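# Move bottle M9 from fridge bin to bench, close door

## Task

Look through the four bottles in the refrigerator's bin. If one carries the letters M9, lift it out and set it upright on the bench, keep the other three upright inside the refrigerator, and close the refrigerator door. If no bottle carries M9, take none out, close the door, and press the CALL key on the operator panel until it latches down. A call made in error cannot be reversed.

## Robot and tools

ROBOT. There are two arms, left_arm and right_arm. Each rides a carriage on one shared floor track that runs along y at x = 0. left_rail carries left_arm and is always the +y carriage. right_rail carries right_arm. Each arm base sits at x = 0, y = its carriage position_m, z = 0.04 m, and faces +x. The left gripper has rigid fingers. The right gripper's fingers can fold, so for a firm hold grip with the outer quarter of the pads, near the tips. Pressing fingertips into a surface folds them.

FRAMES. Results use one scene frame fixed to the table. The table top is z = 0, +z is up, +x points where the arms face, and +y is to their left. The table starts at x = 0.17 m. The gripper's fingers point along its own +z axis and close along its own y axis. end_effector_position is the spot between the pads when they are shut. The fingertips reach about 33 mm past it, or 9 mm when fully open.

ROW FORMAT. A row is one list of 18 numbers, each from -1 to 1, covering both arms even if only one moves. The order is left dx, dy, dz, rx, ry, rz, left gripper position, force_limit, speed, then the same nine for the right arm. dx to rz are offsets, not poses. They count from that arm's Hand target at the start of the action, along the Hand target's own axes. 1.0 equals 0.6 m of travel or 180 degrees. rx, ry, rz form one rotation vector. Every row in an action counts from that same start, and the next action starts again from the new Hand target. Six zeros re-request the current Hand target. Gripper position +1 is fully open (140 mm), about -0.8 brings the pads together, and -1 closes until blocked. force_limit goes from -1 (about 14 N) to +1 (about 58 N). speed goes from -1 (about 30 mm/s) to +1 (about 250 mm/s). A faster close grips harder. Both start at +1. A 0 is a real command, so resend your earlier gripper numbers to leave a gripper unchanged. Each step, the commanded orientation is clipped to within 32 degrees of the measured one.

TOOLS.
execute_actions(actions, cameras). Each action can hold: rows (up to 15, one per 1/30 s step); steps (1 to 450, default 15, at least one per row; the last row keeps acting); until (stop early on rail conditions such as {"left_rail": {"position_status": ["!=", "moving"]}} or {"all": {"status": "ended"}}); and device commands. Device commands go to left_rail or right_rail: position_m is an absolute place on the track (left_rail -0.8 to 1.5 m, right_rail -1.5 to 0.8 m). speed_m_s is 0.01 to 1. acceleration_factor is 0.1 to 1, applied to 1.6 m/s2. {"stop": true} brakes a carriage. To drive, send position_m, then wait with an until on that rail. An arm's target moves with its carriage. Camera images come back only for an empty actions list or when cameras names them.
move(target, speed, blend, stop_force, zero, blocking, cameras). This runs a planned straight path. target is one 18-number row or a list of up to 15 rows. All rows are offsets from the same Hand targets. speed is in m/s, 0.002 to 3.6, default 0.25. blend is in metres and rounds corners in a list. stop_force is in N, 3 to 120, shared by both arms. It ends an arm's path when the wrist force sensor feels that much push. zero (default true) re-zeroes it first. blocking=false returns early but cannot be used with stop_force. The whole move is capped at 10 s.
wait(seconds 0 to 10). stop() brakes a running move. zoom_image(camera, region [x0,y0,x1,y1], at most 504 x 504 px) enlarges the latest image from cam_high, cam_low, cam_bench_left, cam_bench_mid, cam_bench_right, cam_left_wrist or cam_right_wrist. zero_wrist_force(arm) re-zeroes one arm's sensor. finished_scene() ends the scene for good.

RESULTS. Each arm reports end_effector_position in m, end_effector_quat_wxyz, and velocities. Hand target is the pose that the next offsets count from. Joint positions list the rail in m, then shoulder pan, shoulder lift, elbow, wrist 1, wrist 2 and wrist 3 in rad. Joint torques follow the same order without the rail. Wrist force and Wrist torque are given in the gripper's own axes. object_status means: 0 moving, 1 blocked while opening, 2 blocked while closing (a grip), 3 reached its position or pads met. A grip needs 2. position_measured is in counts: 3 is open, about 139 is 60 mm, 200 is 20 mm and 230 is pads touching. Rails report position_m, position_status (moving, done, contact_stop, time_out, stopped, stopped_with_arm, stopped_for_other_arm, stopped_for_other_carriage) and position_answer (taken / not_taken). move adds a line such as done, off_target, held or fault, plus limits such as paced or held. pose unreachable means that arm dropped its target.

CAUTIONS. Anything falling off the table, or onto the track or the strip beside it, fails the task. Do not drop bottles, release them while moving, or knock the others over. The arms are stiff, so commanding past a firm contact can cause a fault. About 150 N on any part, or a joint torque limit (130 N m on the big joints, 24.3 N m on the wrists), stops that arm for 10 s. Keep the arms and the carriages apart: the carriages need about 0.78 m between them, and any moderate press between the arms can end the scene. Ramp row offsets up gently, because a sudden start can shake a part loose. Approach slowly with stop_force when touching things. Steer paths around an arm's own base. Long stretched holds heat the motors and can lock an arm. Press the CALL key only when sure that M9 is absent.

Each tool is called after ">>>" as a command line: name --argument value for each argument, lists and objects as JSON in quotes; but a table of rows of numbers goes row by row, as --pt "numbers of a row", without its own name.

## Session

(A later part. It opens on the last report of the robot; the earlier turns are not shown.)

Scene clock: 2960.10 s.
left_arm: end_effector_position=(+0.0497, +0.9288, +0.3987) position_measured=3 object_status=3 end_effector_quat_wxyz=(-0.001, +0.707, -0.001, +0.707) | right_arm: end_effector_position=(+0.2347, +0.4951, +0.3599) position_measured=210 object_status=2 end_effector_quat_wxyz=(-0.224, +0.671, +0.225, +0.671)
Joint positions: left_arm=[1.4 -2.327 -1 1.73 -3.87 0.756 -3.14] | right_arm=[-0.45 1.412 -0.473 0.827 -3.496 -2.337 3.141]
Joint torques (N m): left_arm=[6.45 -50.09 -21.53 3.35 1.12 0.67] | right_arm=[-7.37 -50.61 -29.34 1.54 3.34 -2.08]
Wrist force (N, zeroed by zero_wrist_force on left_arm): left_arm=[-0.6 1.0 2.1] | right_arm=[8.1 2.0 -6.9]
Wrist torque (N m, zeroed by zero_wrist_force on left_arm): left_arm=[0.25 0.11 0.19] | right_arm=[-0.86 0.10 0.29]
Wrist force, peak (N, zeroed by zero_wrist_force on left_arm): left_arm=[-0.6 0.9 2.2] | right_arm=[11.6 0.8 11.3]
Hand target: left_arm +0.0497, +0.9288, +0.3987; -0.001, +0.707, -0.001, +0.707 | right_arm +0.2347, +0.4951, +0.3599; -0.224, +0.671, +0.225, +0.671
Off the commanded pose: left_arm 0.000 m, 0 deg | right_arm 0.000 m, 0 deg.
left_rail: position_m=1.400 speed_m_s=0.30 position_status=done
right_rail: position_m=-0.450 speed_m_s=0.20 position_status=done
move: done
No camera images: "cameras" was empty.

>>> execute_actions --actions '[{"rows": [[0,0,0,0,0,0,1,-1,0, 0,0,0,0,0,0,-0.37,0,-1]], "steps": 60}]' --cameras '["cam_right_wrist", "cam_high"]'

Scene clock: 2979.83 s.
left_arm: end_effector_position=(+0.0497, +0.9288, +0.3987) position_measured=3 object_status=3 end_effector_quat_wxyz=(-0.001, +0.707, -0.001, +0.707) | right_arm: end_effector_position=(+0.2347, +0.4951, +0.3599) position_measured=176 object_status=3 end_effector_quat_wxyz=(-0.224, +0.671, +0.225, +0.671)
Joint positions: left_arm=[1.4 -2.327 -1 1.73 -3.87 0.756 -3.14] | right_arm=[-0.45 1.412 -0.473 0.827 -3.496 -2.337 3.141]
Joint torques (N m): left_arm=[6.52 -49.69 -21.33 3.37 1.14 0.8] | right_arm=[-1.44 -64.12 -26.38 -3.4 -2.02 -1.98]
Wrist force (N, zeroed by zero_wrist_force on left_arm): left_arm=[-0.4 0.8 1.9] | right_arm=[3.1 -0.9 -3.0]
Wrist torque (N m, zeroed by zero_wrist_force on left_arm): left_arm=[0.20 0.06 0.19] | right_arm=[-0.45 -0.13 0.23]
Wrist force, peak (N, zeroed by zero_wrist_force on left_arm): left_arm=[-0.5 1.0 2.4] | right_arm=[7.9 2.1 -8.5]
Hand target: left_arm +0.0497, +0.9288, +0.3987; -0.001, +0.707, -0.001, +0.707 | right_arm +0.2347, +0.4951, +0.3599; -0.224, +0.671, +0.225, +0.671
Off the commanded pose: left_arm 0.000 m, 0 deg | right_arm 0.000 m, 0 deg.
left_rail: position_m=1.400 speed_m_s=0.30 position_status=done
right_rail: position_m=-0.450 speed_m_s=0.20 position_status=done
Images, in order (width x height): cam_high 672x504, cam_right_wrist 672x504.

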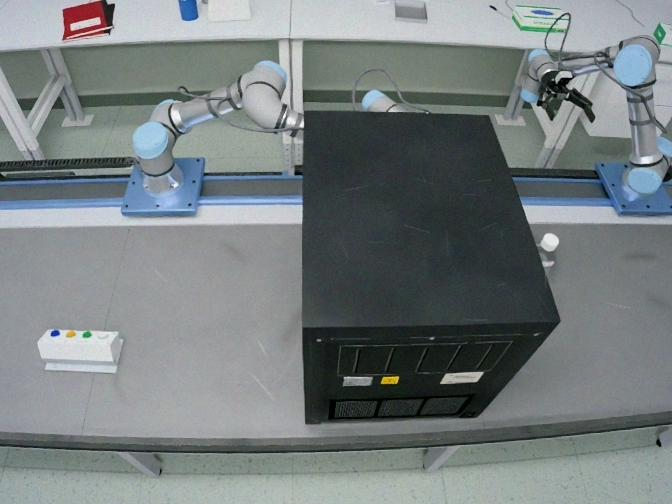

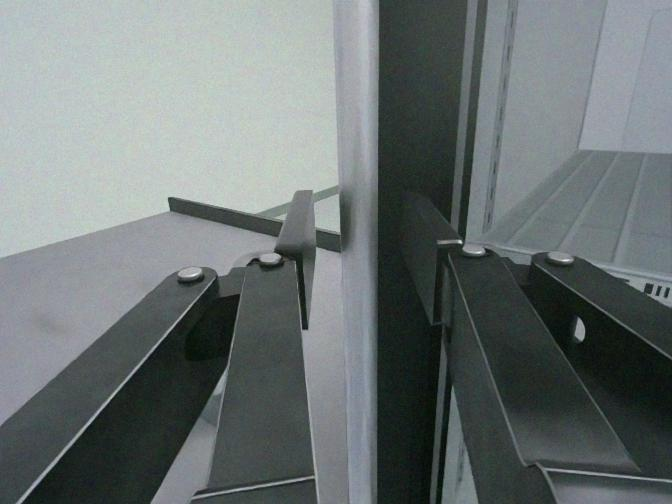

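>>> move --target '[0,0,0,0,0,0,1,-1,0, 0,0,-0.2,0,0,0,-0.37,0,-1]' --speed 0.06 --cameras '["cam_right_wrist", "cam_high", "cam_low"]'

Scene clock: 2988.83 s.
left_arm: end_effector_position=(+0.0497, +0.9288, +0.3987) position_measured=3 object_status=3 end_effector_quat_wxyz=(-0.001, +0.707, -0.001, +0.707) | right_arm: end_effector_position=(+0.1390, +0.4229, +0.3599) position_measured=176 object_status=3 end_effector_quat_wxyz=(-0.224, +0.671, +0.225, +0.671)
Joint positions: left_arm=[1.4 -2.327 -1 1.73 -3.87 0.756 -3.14] | right_arm=[-0.45 1.536 -0.638 1.16 -3.663 -2.461 3.141]
Joint torques (N m): left_arm=[5.62 -49.68 -21.19 3.25 1.1 0.75] | right_arm=[12.37 -66.8 -11.83 -2.88 -2.1 1.88]
Wrist force (N, zeroed by zero_wrist_force on left_arm): left_arm=[-0.2 0.9 2.1] | right_arm=[3.4 -0.9 -3.0]
Wrist torque (N m, zeroed by zero_wrist_force on left_arm): left_arm=[0.22 0.03 0.19] | right_arm=[-0.44 -0.18 0.23]
Wrist force, peak (N, zeroed by zero_wrist_force on left_arm): left_arm=[-0.5 0.9 2.5] | right_arm=[3.2 -1.1 -4.0]
Hand target: left_arm +0.0497, +0.9288, +0.3987; -0.001, +0.707, -0.001, +0.707 | right_arm +0.1389, +0.4229, +0.3599; -0.224, +0.671, +0.225, +0.671
Off the commanded pose: left_arm 0.000 m, 0 deg | right_arm 0.000 m, 0 deg.
left_rail: position_m=1.400 speed_m_s=0.30 position_status=done
right_rail: position_m=-0.450 speed_m_s=0.20 position_status=done
move: done
Images, in order (width x height): cam_high 672x504, cam_low 672x504, cam_right_wrist 672x504.

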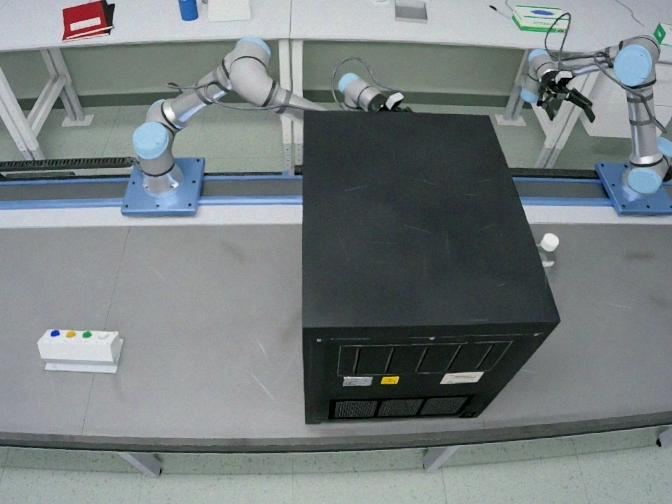

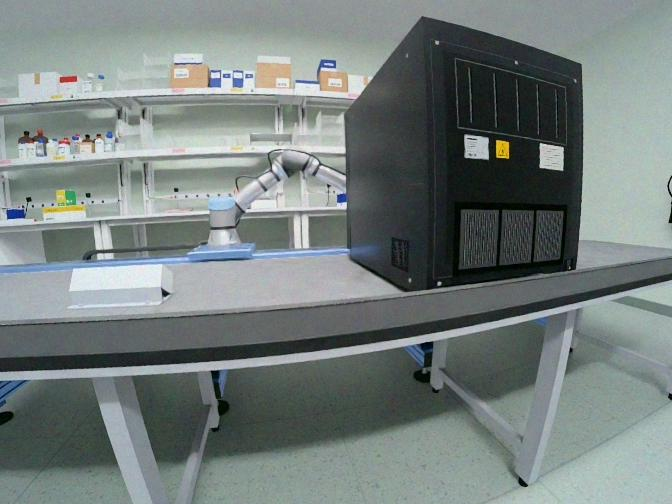

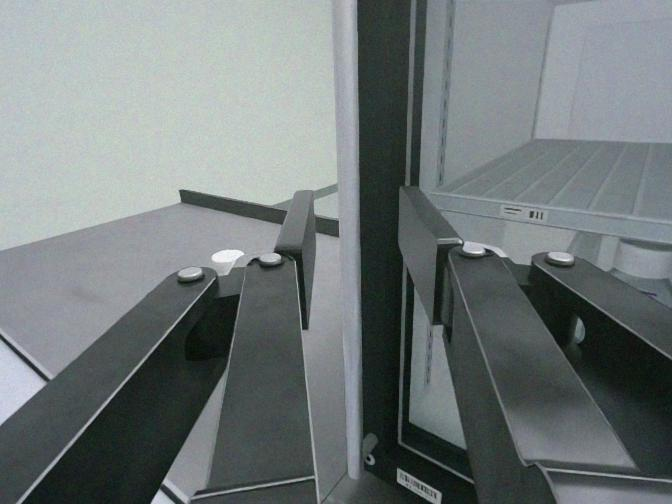

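>>> execute_actions --actions '[{"right_rail": {"position_m": -0.9}, "steps": 200, "until": {"right_rail": {"position_status": ["!=", "moving"]}}}]' --cameras '["cam_right_wrist", "cam_bench_left", "cam_bench_mid", "cam_bench_right"]'

Scene clock: 3005.93 s.
left_arm: end_effector_position=(+0.0497, +0.9288, +0.3987) position_measured=3 object_status=3 end_effector_quat_wxyz=(-0.001, +0.707, -0.001, +0.707) | right_arm: end_effector_position=(+0.1389, -0.0271, +0.3599) position_measured=176 object_status=3 end_effector_quat_wxyz=(-0.224, +0.671, +0.225, +0.671)
Joint positions: left_arm=[1.4 -2.327 -1 1.73 -3.87 0.756 -3.14] | right_arm=[-0.9 1.536 -0.638 1.16 -3.663 -2.461 3.141]
Joint torques (N m): left_arm=[6.62 -49.74 -21.28 3.22 1.22 0.78] | right_arm=[10.33 -64.26 -19.09 -1.42 -1.37 2.23]
Wrist force (N, zeroed by zero_wrist_force on left_arm): left_arm=[-0.5 0.8 2.1] | right_arm=[3.3 -0.5 -2.9]
Wrist torque (N m, zeroed by zero_wrist_force on left_arm): left_arm=[0.21 0.09 0.19] | right_arm=[-0.36 -0.16 0.23]
Wrist force, peak (N, zeroed by zero_wrist_force on left_arm): left_arm=[-0.5 1.2 2.3] | right_arm=[4.0 -0.9 -3.2]
Hand target: left_arm +0.0497, +0.9288, +0.3987; -0.001, +0.707, -0.001, +0.707 | right_arm +0.1389, -0.0271, +0.3599; -0.224, +0.671, +0.225, +0.671
Tool commands: left_gripper/position=+1.0 left_gripper/force_limit=-1.0 left_gripper/speed=+0.0 right_gripper/position=-0.37 right_gripper/force_limit=+0.0 right_gripper/speed=-1.0
Off the commanded pose: left_arm 0.000 m, 0 deg | right_arm 0.000 m, 0 deg.
left_rail: position_m=1.400 speed_m_s=0.30 position_status=done
right_rail: position_m=-0.900 speed_m_s=0.20 position_status=done
Images, in order (width x height): cam_bench_left 672x504, cam_bench_mid 672x504, cam_bench_right 672x504, cam_right_wrist 672x504.

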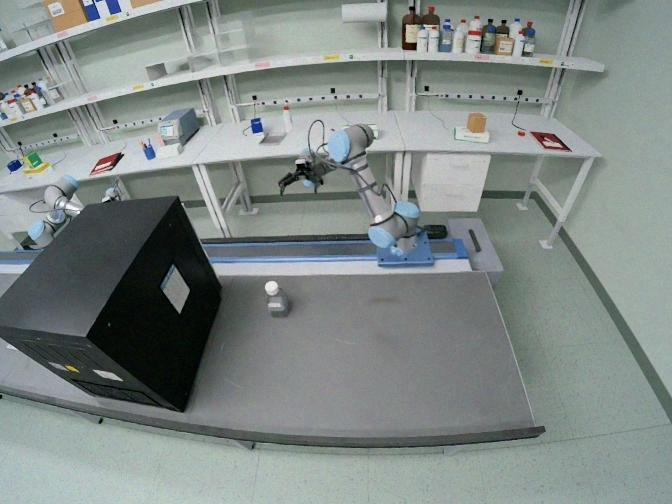

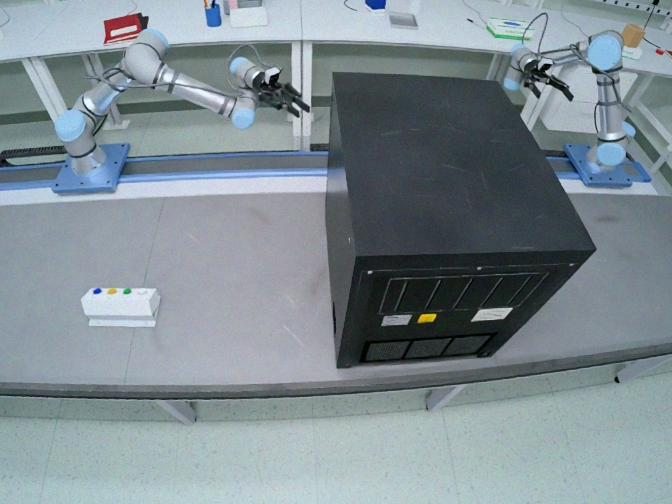

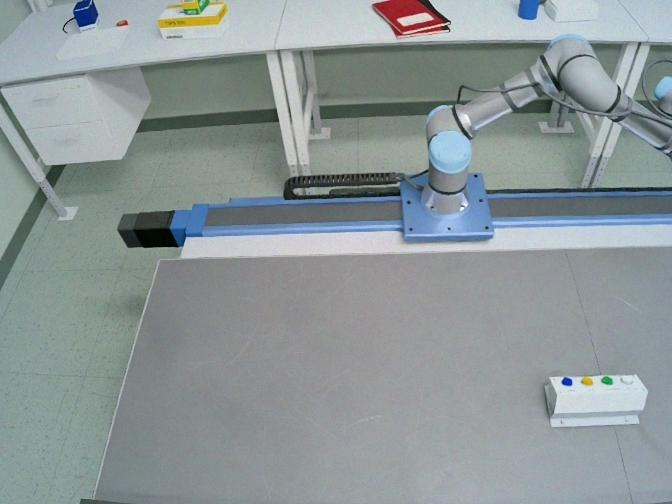

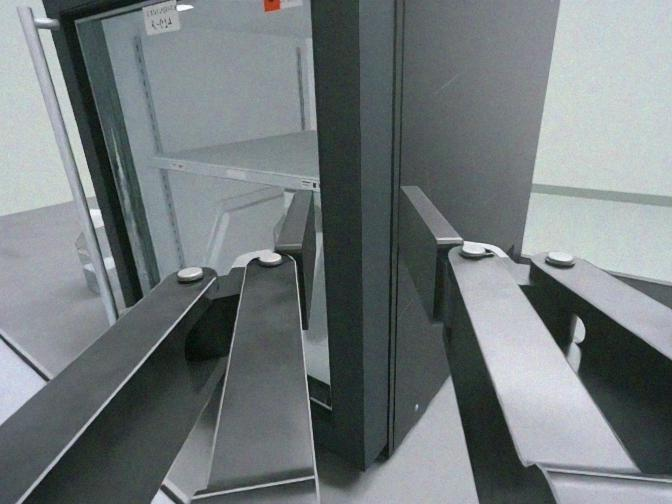

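>>> zoom_image --camera "cam_right_wrist" --region '[0, 0, 420, 480]'

>>> zoom_image --camera "cam_bench_left" --region '[150, 180, 350, 350]'

Scaled by 1.050 from the camera's 672x504 image, which has a finer 960x720 frame.

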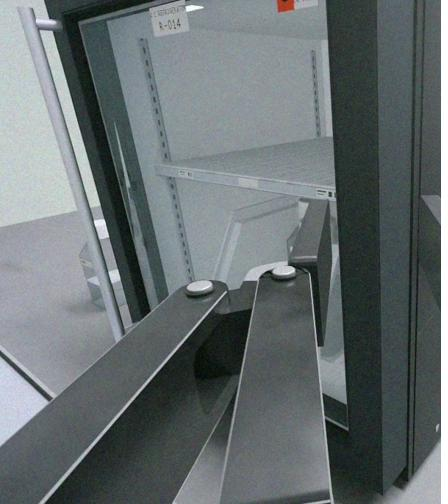

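Scaled by 2.520 from the camera's 672x504 image, which has a finer 960x720 frame.

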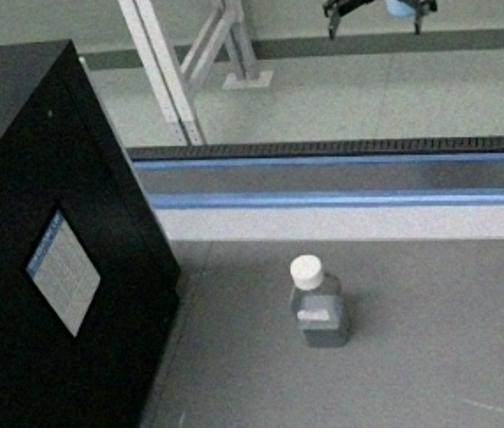

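>>> move --target '[0,0,0,0,0,0,1,-1,0, 0.233,0.008,-0.192,0,0,0,-0.37,0,-1]' --speed 0.15 --cameras '["cam_right_wrist"]'

Scene clock: 3024.97 s.
left_arm: end_effector_position=(+0.0497, +0.9288, +0.3987) position_measured=3 object_status=3 end_effector_quat_wxyz=(-0.001, +0.707, -0.001, +0.707) | right_arm: end_effector_position=(+0.0498, -0.1002, +0.4997) position_measured=176 object_status=3 end_effector_quat_wxyz=(-0.224, +0.671, +0.225, +0.671)
Joint positions: left_arm=[1.4 -2.327 -1 1.73 -3.87 0.756 -3.14] | right_arm=[-0.9 1.676 -0.905 1.262 -3.498 -2.601 3.141]
Joint torques (N m): left_arm=[6.02 -49.65 -21.18 3.3 1.09 0.61] | right_arm=[12.26 -57.98 -12.98 0.72 -2.34 2.41]
Wrist force (N, zeroed by zero_wrist_force on left_arm): left_arm=[-0.2 0.8 1.8] | right_arm=[3.3 -0.9 -3.0]
Wrist torque (N m, zeroed by zero_wrist_force on left_arm): left_arm=[0.21 0.03 0.19] | right_arm=[-0.45 -0.18 0.13]
Wrist force, peak (N, zeroed by zero_wrist_force on left_arm): left_arm=[-0.4 1.1 2.3] | right_arm=[4.4 -0.9 -4.1]
Hand target: left_arm +0.0497, +0.9288, +0.3987; -0.001, +0.707, -0.001, +0.707 | right_arm +0.0498, -0.1003, +0.4997; -0.224, +0.671, +0.225, +0.671
Off the commanded pose: left_arm 0.000 m, 0 deg | right_arm 0.000 m, 0 deg.
left_rail: position_m=1.400 speed_m_s=0.30 position_status=done
right_rail: position_m=-0.900 speed_m_s=0.20 position_status=done
move: done
Images, in order (width x height): cam_right_wrist 672x504.

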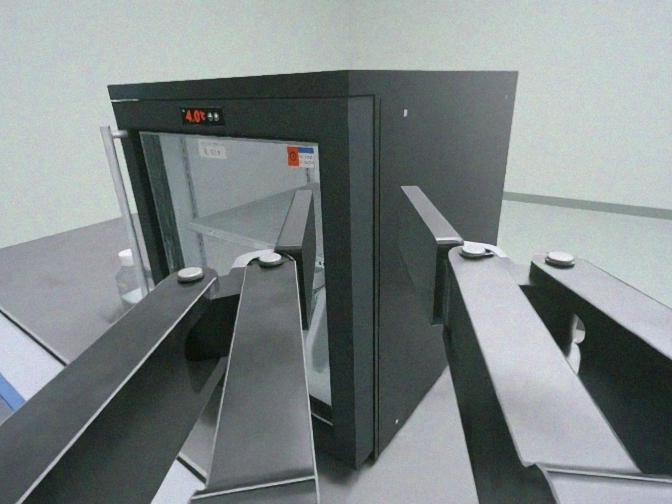

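>>> zoom_image --camera "cam_right_wrist" --region '[90, 70, 400, 300]'

Scaled by 1.626 from the camera's 672x504 image, which has a finer 960x720 frame.

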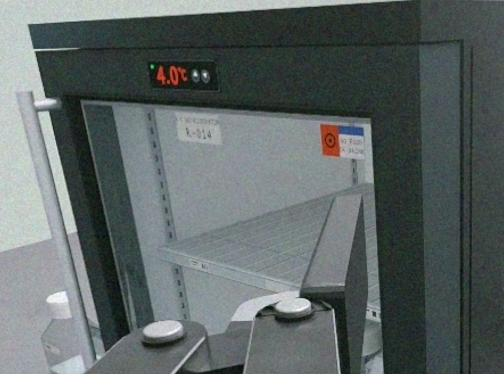

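>>> zoom_image --camera "cam_right_wrist" --region '[95, 75, 215, 165]'

Scaled by 4.200 from the camera's 672x504 image, which has a finer 960x720 frame.

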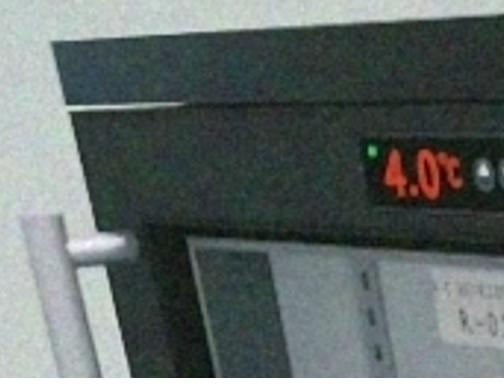

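>>> execute_actions --actions '[]' --cameras '["all"]'

Scene clock: 3053.40 s.
left_arm: end_effector_position=(+0.0497, +0.9288, +0.3987) position_measured=3 object_status=3 end_effector_quat_wxyz=(-0.001, +0.707, -0.001, +0.707) | right_arm: end_effector_position=(+0.0498, -0.1002, +0.4997) position_measured=176 object_status=3 end_effector_quat_wxyz=(-0.224, +0.671, +0.225, +0.671)
Joint positions: left_arm=[1.4 -2.327 -1 1.73 -3.87 0.756 -3.14] | right_arm=[-0.9 1.676 -0.905 1.262 -3.498 -2.601 3.141]
Joint velocities: within noise
Joint torques (N m): left_arm=[5.97 -49.62 -21.7 3.18 1.2 0.68] | right_arm=[11.46 -59.24 -13.35 0.34 -2.21 2.15]
Wrist force (N, zeroed by zero_wrist_force on left_arm): left_arm=[-0.6 0.8 2.0] | right_arm=[3.3 -0.6 -2.7]
Wrist torque (N m, zeroed by zero_wrist_force on left_arm): left_arm=[0.20 0.11 0.19] | right_arm=[-0.40 -0.18 0.13]
Wrist force, peak (N, zeroed by zero_wrist_force on left_arm): left_arm=[-0.5 0.8 2.5] | right_arm=[3.5 -0.6 -3.2]
Hand target: left_arm +0.0497, +0.9288, +0.3987; -0.001, +0.707, -0.001, +0.707 | right_arm +0.0498, -0.1002, +0.4997; -0.224, +0.671, +0.225, +0.671
Tool commands: left_gripper/position=+1.0 left_gripper/force_limit=-1.0 left_gripper/speed=+0.0 right_gripper/position=-0.37 right_gripper/force_limit=+0.0 right_gripper/speed=-1.0
Off the commanded pose: left_arm 0.000 m, 0 deg | right_arm 0.000 m, 0 deg.
left_rail: position_m=1.400 speed_m_s=0.30 position_status=done
right_rail: position_m=-0.900 speed_m_s=0.20 position_status=done

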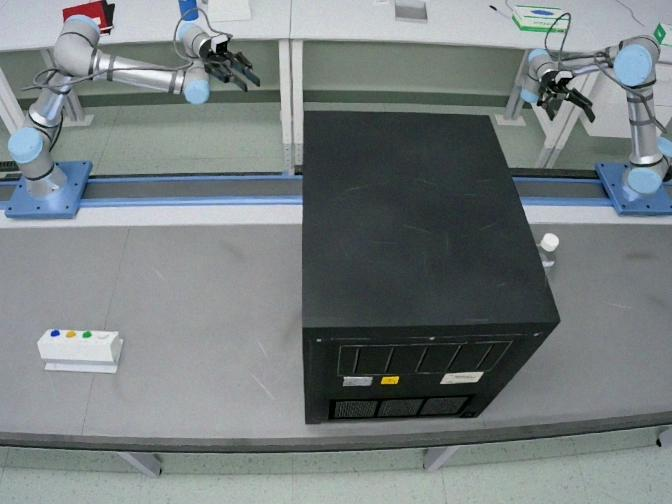

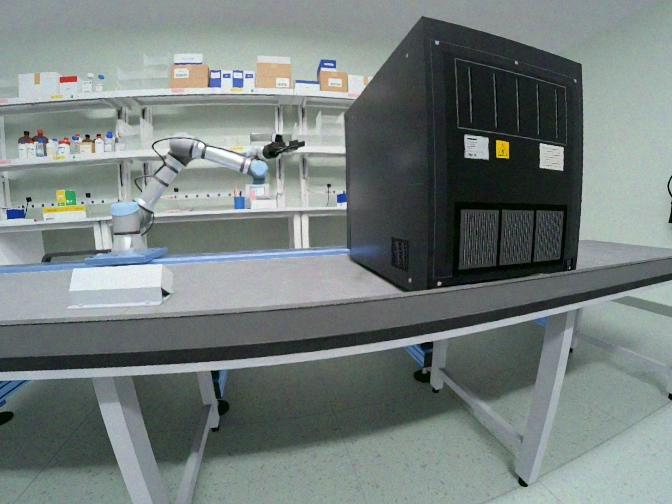

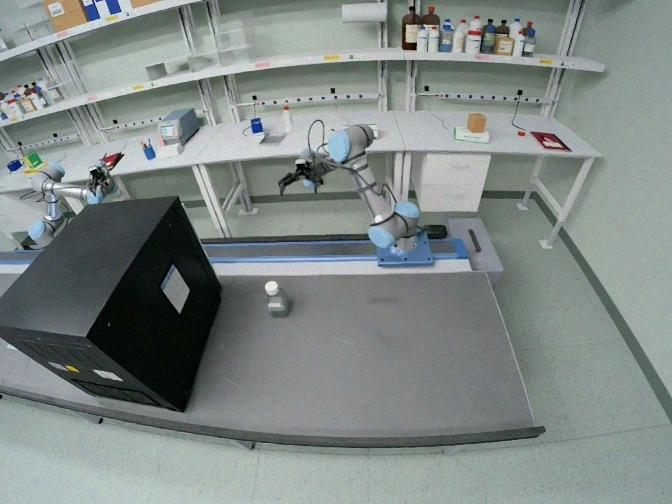

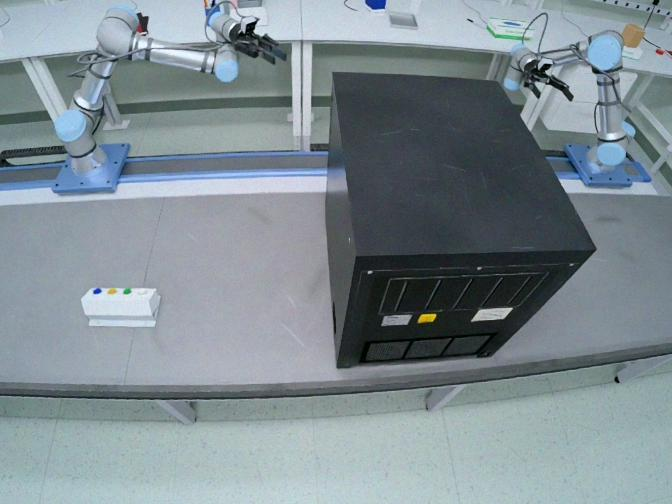

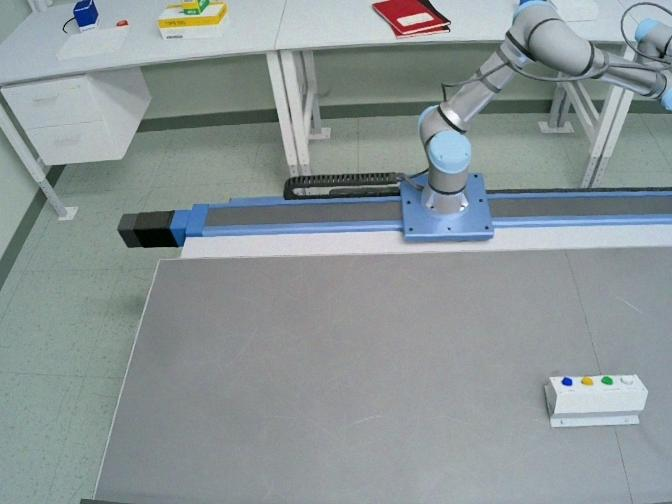

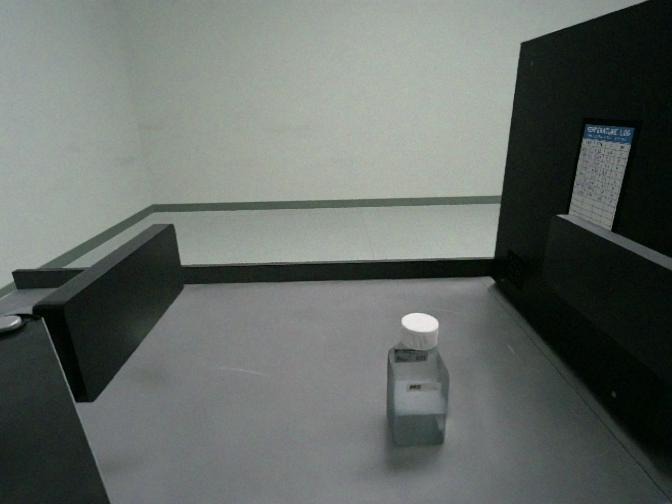

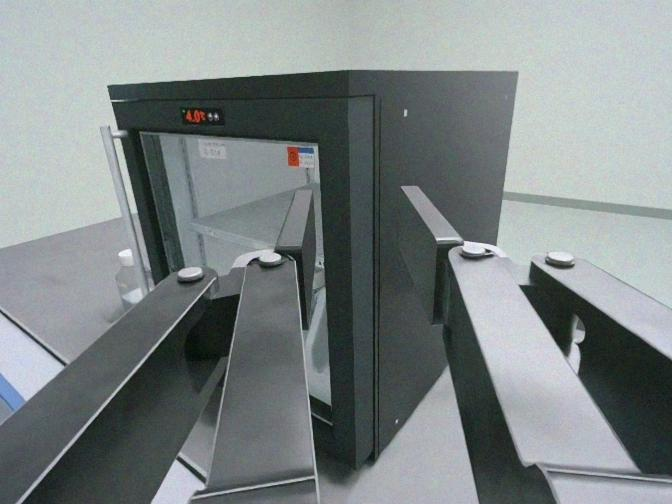

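>>> move --target '[0,0,0,0,0,0,1,-1,0, -0.183,0,-0.05,-0.04,0,0,1,0,-1]' --speed 0.15 --cameras '[]'

>>> execute_actions --actions '[{"right_rail": {"position_m": -0.68}, "steps": 200, "until": {"right_rail": {"position_status": ["!=", "moving"]}}}]' --cameras '["cam_right_wrist"]'

Scene clock: 3096.90 s.
left_arm: end_effector_position=(+0.0497, +0.9288, +0.3987) position_measured=3 object_status=3 end_effector_quat_wxyz=(-0.001, +0.707, -0.001, +0.707) | right_arm: end_effector_position=(+0.0258, -0.1183, +0.3899) position_measured=3 object_status=0 end_effector_quat_wxyz=(-0.182, +0.683, +0.182, +0.683)
Joint positions: left_arm=[1.4 -2.327 -1 1.73 -3.87 0.756 -3.14] | right_arm=[-0.9 1.743 -0.724 1.24 -3.658 -2.793 3.141]
Joint torques (N m): left_arm=[6.58 -50.09 -20.93 3.34 1.12 0.71] | right_arm=[12.28 -47.76 -29.56 -2.67 -2.2 -1.72]
Wrist force (N, zeroed by zero_wrist_force on left_arm): left_arm=[-0.6 0.7 2.2] | right_arm=[2.9 -0.7 -2.9]
Wrist torque (N m, zeroed by zero_wrist_force on left_arm): left_arm=[0.19 0.11 0.19] | right_arm=[-0.41 -0.02 0.22]
Wrist force, peak (N, zeroed by zero_wrist_force on left_arm): left_arm=[-0.4 1.0 2.4] | right_arm=[5.0 -0.4 -2.9]
Hand target: left_arm +0.0497, +0.9288, +0.3987; -0.001, +0.707, -0.001, +0.707 | right_arm +0.0258, -0.1183, +0.3899; -0.182, +0.683, +0.182, +0.683
Off the commanded pose: left_arm 0.000 m, 0 deg | right_arm 0.000 m, 0 deg.
left_rail: position_m=1.400 speed_m_s=0.30 position_status=done
right_rail: position_m=-0.900 speed_m_s=0.20 position_status=done
move: done
No camera images: "cameras" was empty.

Scene clock: 3098.70 s.
left_arm: end_effector_position=(+0.0497, +0.9288, +0.3987) position_measured=3 object_status=3 end_effector_quat_wxyz=(-0.001, +0.707, -0.001, +0.707) | right_arm: end_effector_position=(+0.0258, +0.1017, +0.3899) position_measured=3 object_status=3 end_effector_quat_wxyz=(-0.182, +0.683, +0.182, +0.683)
Joint positions: left_arm=[1.4 -2.327 -1 1.73 -3.87 0.756 -3.14] | right_arm=[-0.68 1.743 -0.724 1.24 -3.658 -2.793 3.141]
Joint torques (N m): left_arm=[6.05 -49.67 -21.35 3.35 1.21 0.67] | right_arm=[-8 -51.86 -24.09 0.78 1.27 -1.72]
Wrist force (N, zeroed by zero_wrist_force on left_arm): left_arm=[-0.4 0.8 2.0] | right_arm=[3.2 -0.9 -2.8]
Wrist torque (N m, zeroed by zero_wrist_force on left_arm): left_arm=[0.20 0.07 0.19] | right_arm=[-0.45 -0.09 0.21]
Wrist force, peak (N, zeroed by zero_wrist_force on left_arm): left_arm=[-0.6 1.1 2.3] | right_arm=[3.4 0.5 -3.4]
Hand target: left_arm +0.0497, +0.9288, +0.3987; -0.001, +0.707, -0.001, +0.707 | right_arm +0.0258, +0.1017, +0.3899; -0.182, +0.683, +0.182, +0.683
Tool commands: left_gripper/position=+1.0 left_gripper/force_limit=-1.0 left_gripper/speed=+0.0 right_gripper/position=+1.0 right_gripper/force_limit=+0.0 right_gripper/speed=-1.0
Off the commanded pose: left_arm 0.000 m, 0 deg | right_arm 0.000 m, 0 deg.
left_rail: position_m=1.400 speed_m_s=0.30 position_status=done
right_rail: position_m=-0.680 speed_m_s=0.20 position_status=done
Images, in order (width x height): cam_right_wrist 672x504.

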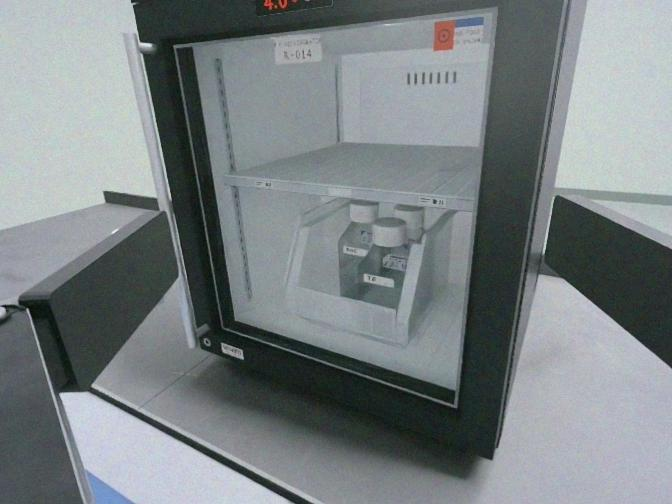

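>>> zoom_image --camera "cam_right_wrist" --region '[270, 180, 470, 350]'

Scaled by 2.520 from the camera's 672x504 image, which has a finer 960x720 frame.

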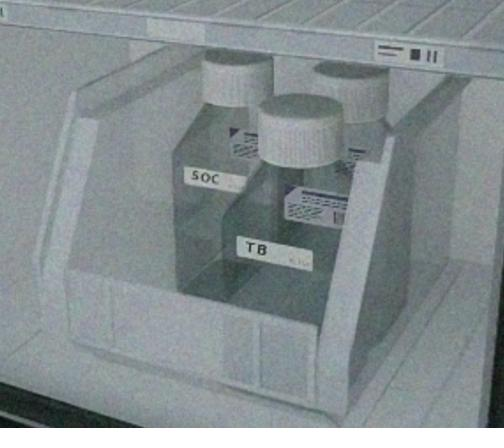

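>>> zoom_image --camera "cam_right_wrist" --region '[110, 0, 360, 80]'

>>> zoom_image --camera "cam_right_wrist" --region '[100, 280, 260, 400]'

Scaled by 2.016 from the camera's 672x504 image, which has a finer 960x720 frame.

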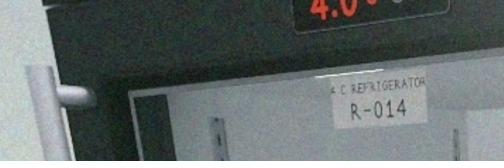

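Scaled by 3.150 from the camera's 672x504 image, which has a finer 960x720 frame.

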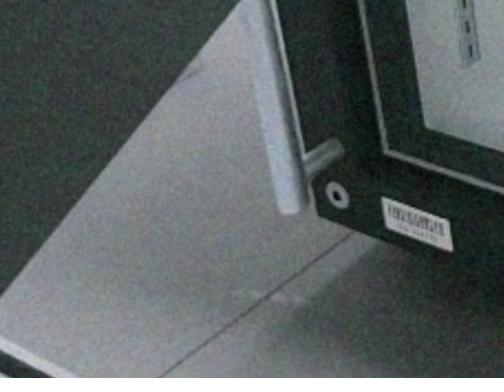

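>>> move --target '[0.085,0.215,0.083,-0.333,0,0,1,-1,0, 0,0,0,0,0,0,1,0,-1]' --speed 0.15 --cameras '["cam_left_wrist", "cam_bench_left"]'

Scene clock: 3116.23 s.
left_arm: end_effector_position=(+0.0995, +0.7996, +0.4494) position_measured=3 object_status=3 end_effector_quat_wxyz=(+0.352, +0.613, -0.354, +0.612) | right_arm: end_effector_position=(+0.0258, +0.1017, +0.3899) position_measured=3 object_status=3 end_effector_quat_wxyz=(-0.182, +0.683, +0.182, +0.683)
Joint positions: left_arm=[1.4 -2.148 -1.502 2.283 -3.919 -0.469 -3.143] | right_arm=[-0.68 1.743 -0.724 1.24 -3.658 -2.793 3.141]
Joint torques (N m): left_arm=[8.33 -33.52 -7.82 0.41 -1.98 -1.17] | right_arm=[-9.02 -61.44 -11.37 0.95 1.67 -0.4]
Wrist force (N, zeroed by zero_wrist_force on left_arm): left_arm=[-0.4 1.0 2.3] | right_arm=[3.4 -0.6 -2.8]
Wrist torque (N m, zeroed by zero_wrist_force on left_arm): left_arm=[0.25 0.08 0.20] | right_arm=[-0.40 -0.12 0.22]
Wrist force, peak (N, zeroed by zero_wrist_force on left_arm): left_arm=[-0.5 1.1 2.4] | right_arm=[3.5 -0.9 -3.2]
Hand target: left_arm +0.0995, +0.7996, +0.4494; +0.352, +0.613, -0.354, +0.612 | right_arm +0.0258, +0.1017, +0.3899; -0.182, +0.683, +0.182, +0.683
Off the commanded pose: left_arm 0.000 m, 0 deg | right_arm 0.000 m, 0 deg.
left_rail: position_m=1.400 speed_m_s=0.30 position_status=done
right_rail: position_m=-0.680 speed_m_s=0.20 position_status=done
move: done
Images, in order (width x height): cam_bench_left 672x504, cam_left_wrist 672x504.

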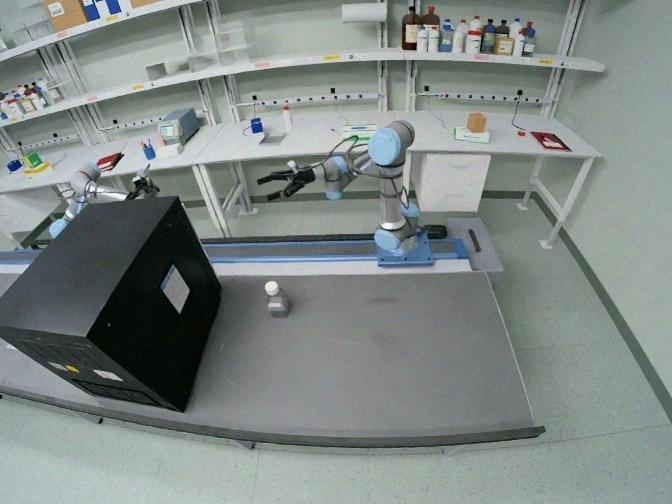

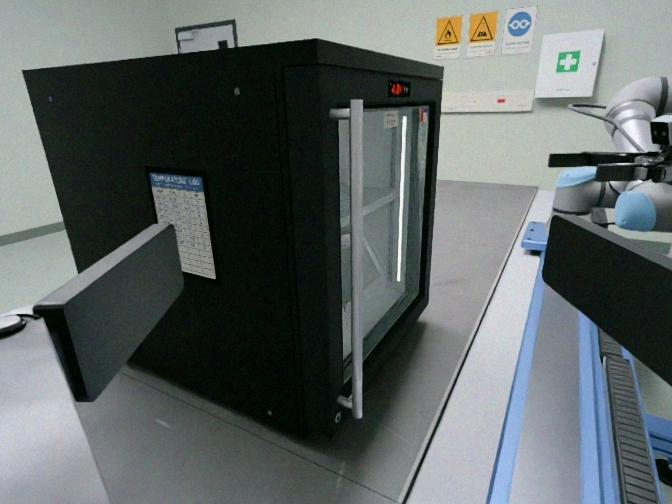

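>>> zoom_image --camera "cam_left_wrist" --region '[240, 30, 450, 240]'

>>> zoom_image --camera "cam_left_wrist" --region '[240, 240, 450, 450]'

Scaled by 2.400 from the camera's 672x504 image, which has a finer 960x720 frame.

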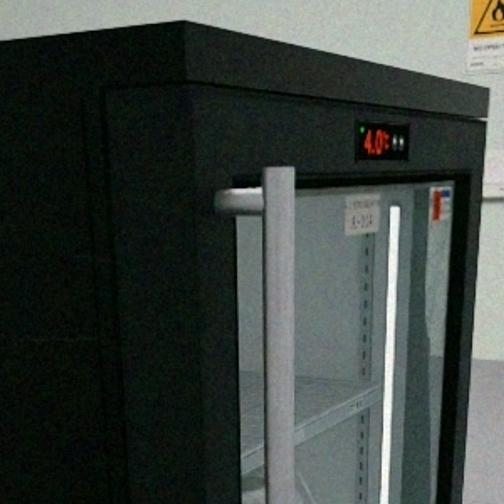

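Scaled by 2.400 from the camera's 672x504 image, which has a finer 960x720 frame.

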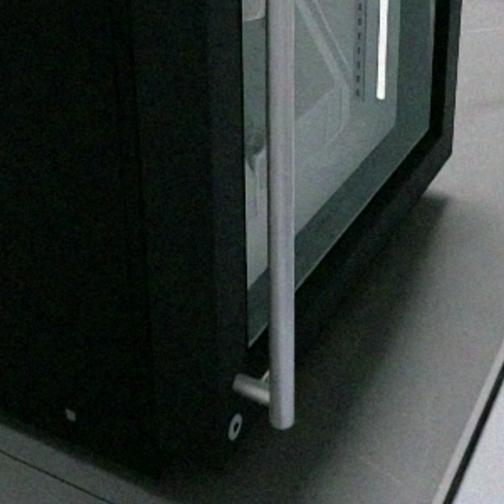

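>>> finished_scene

The scene is finished: the task was done.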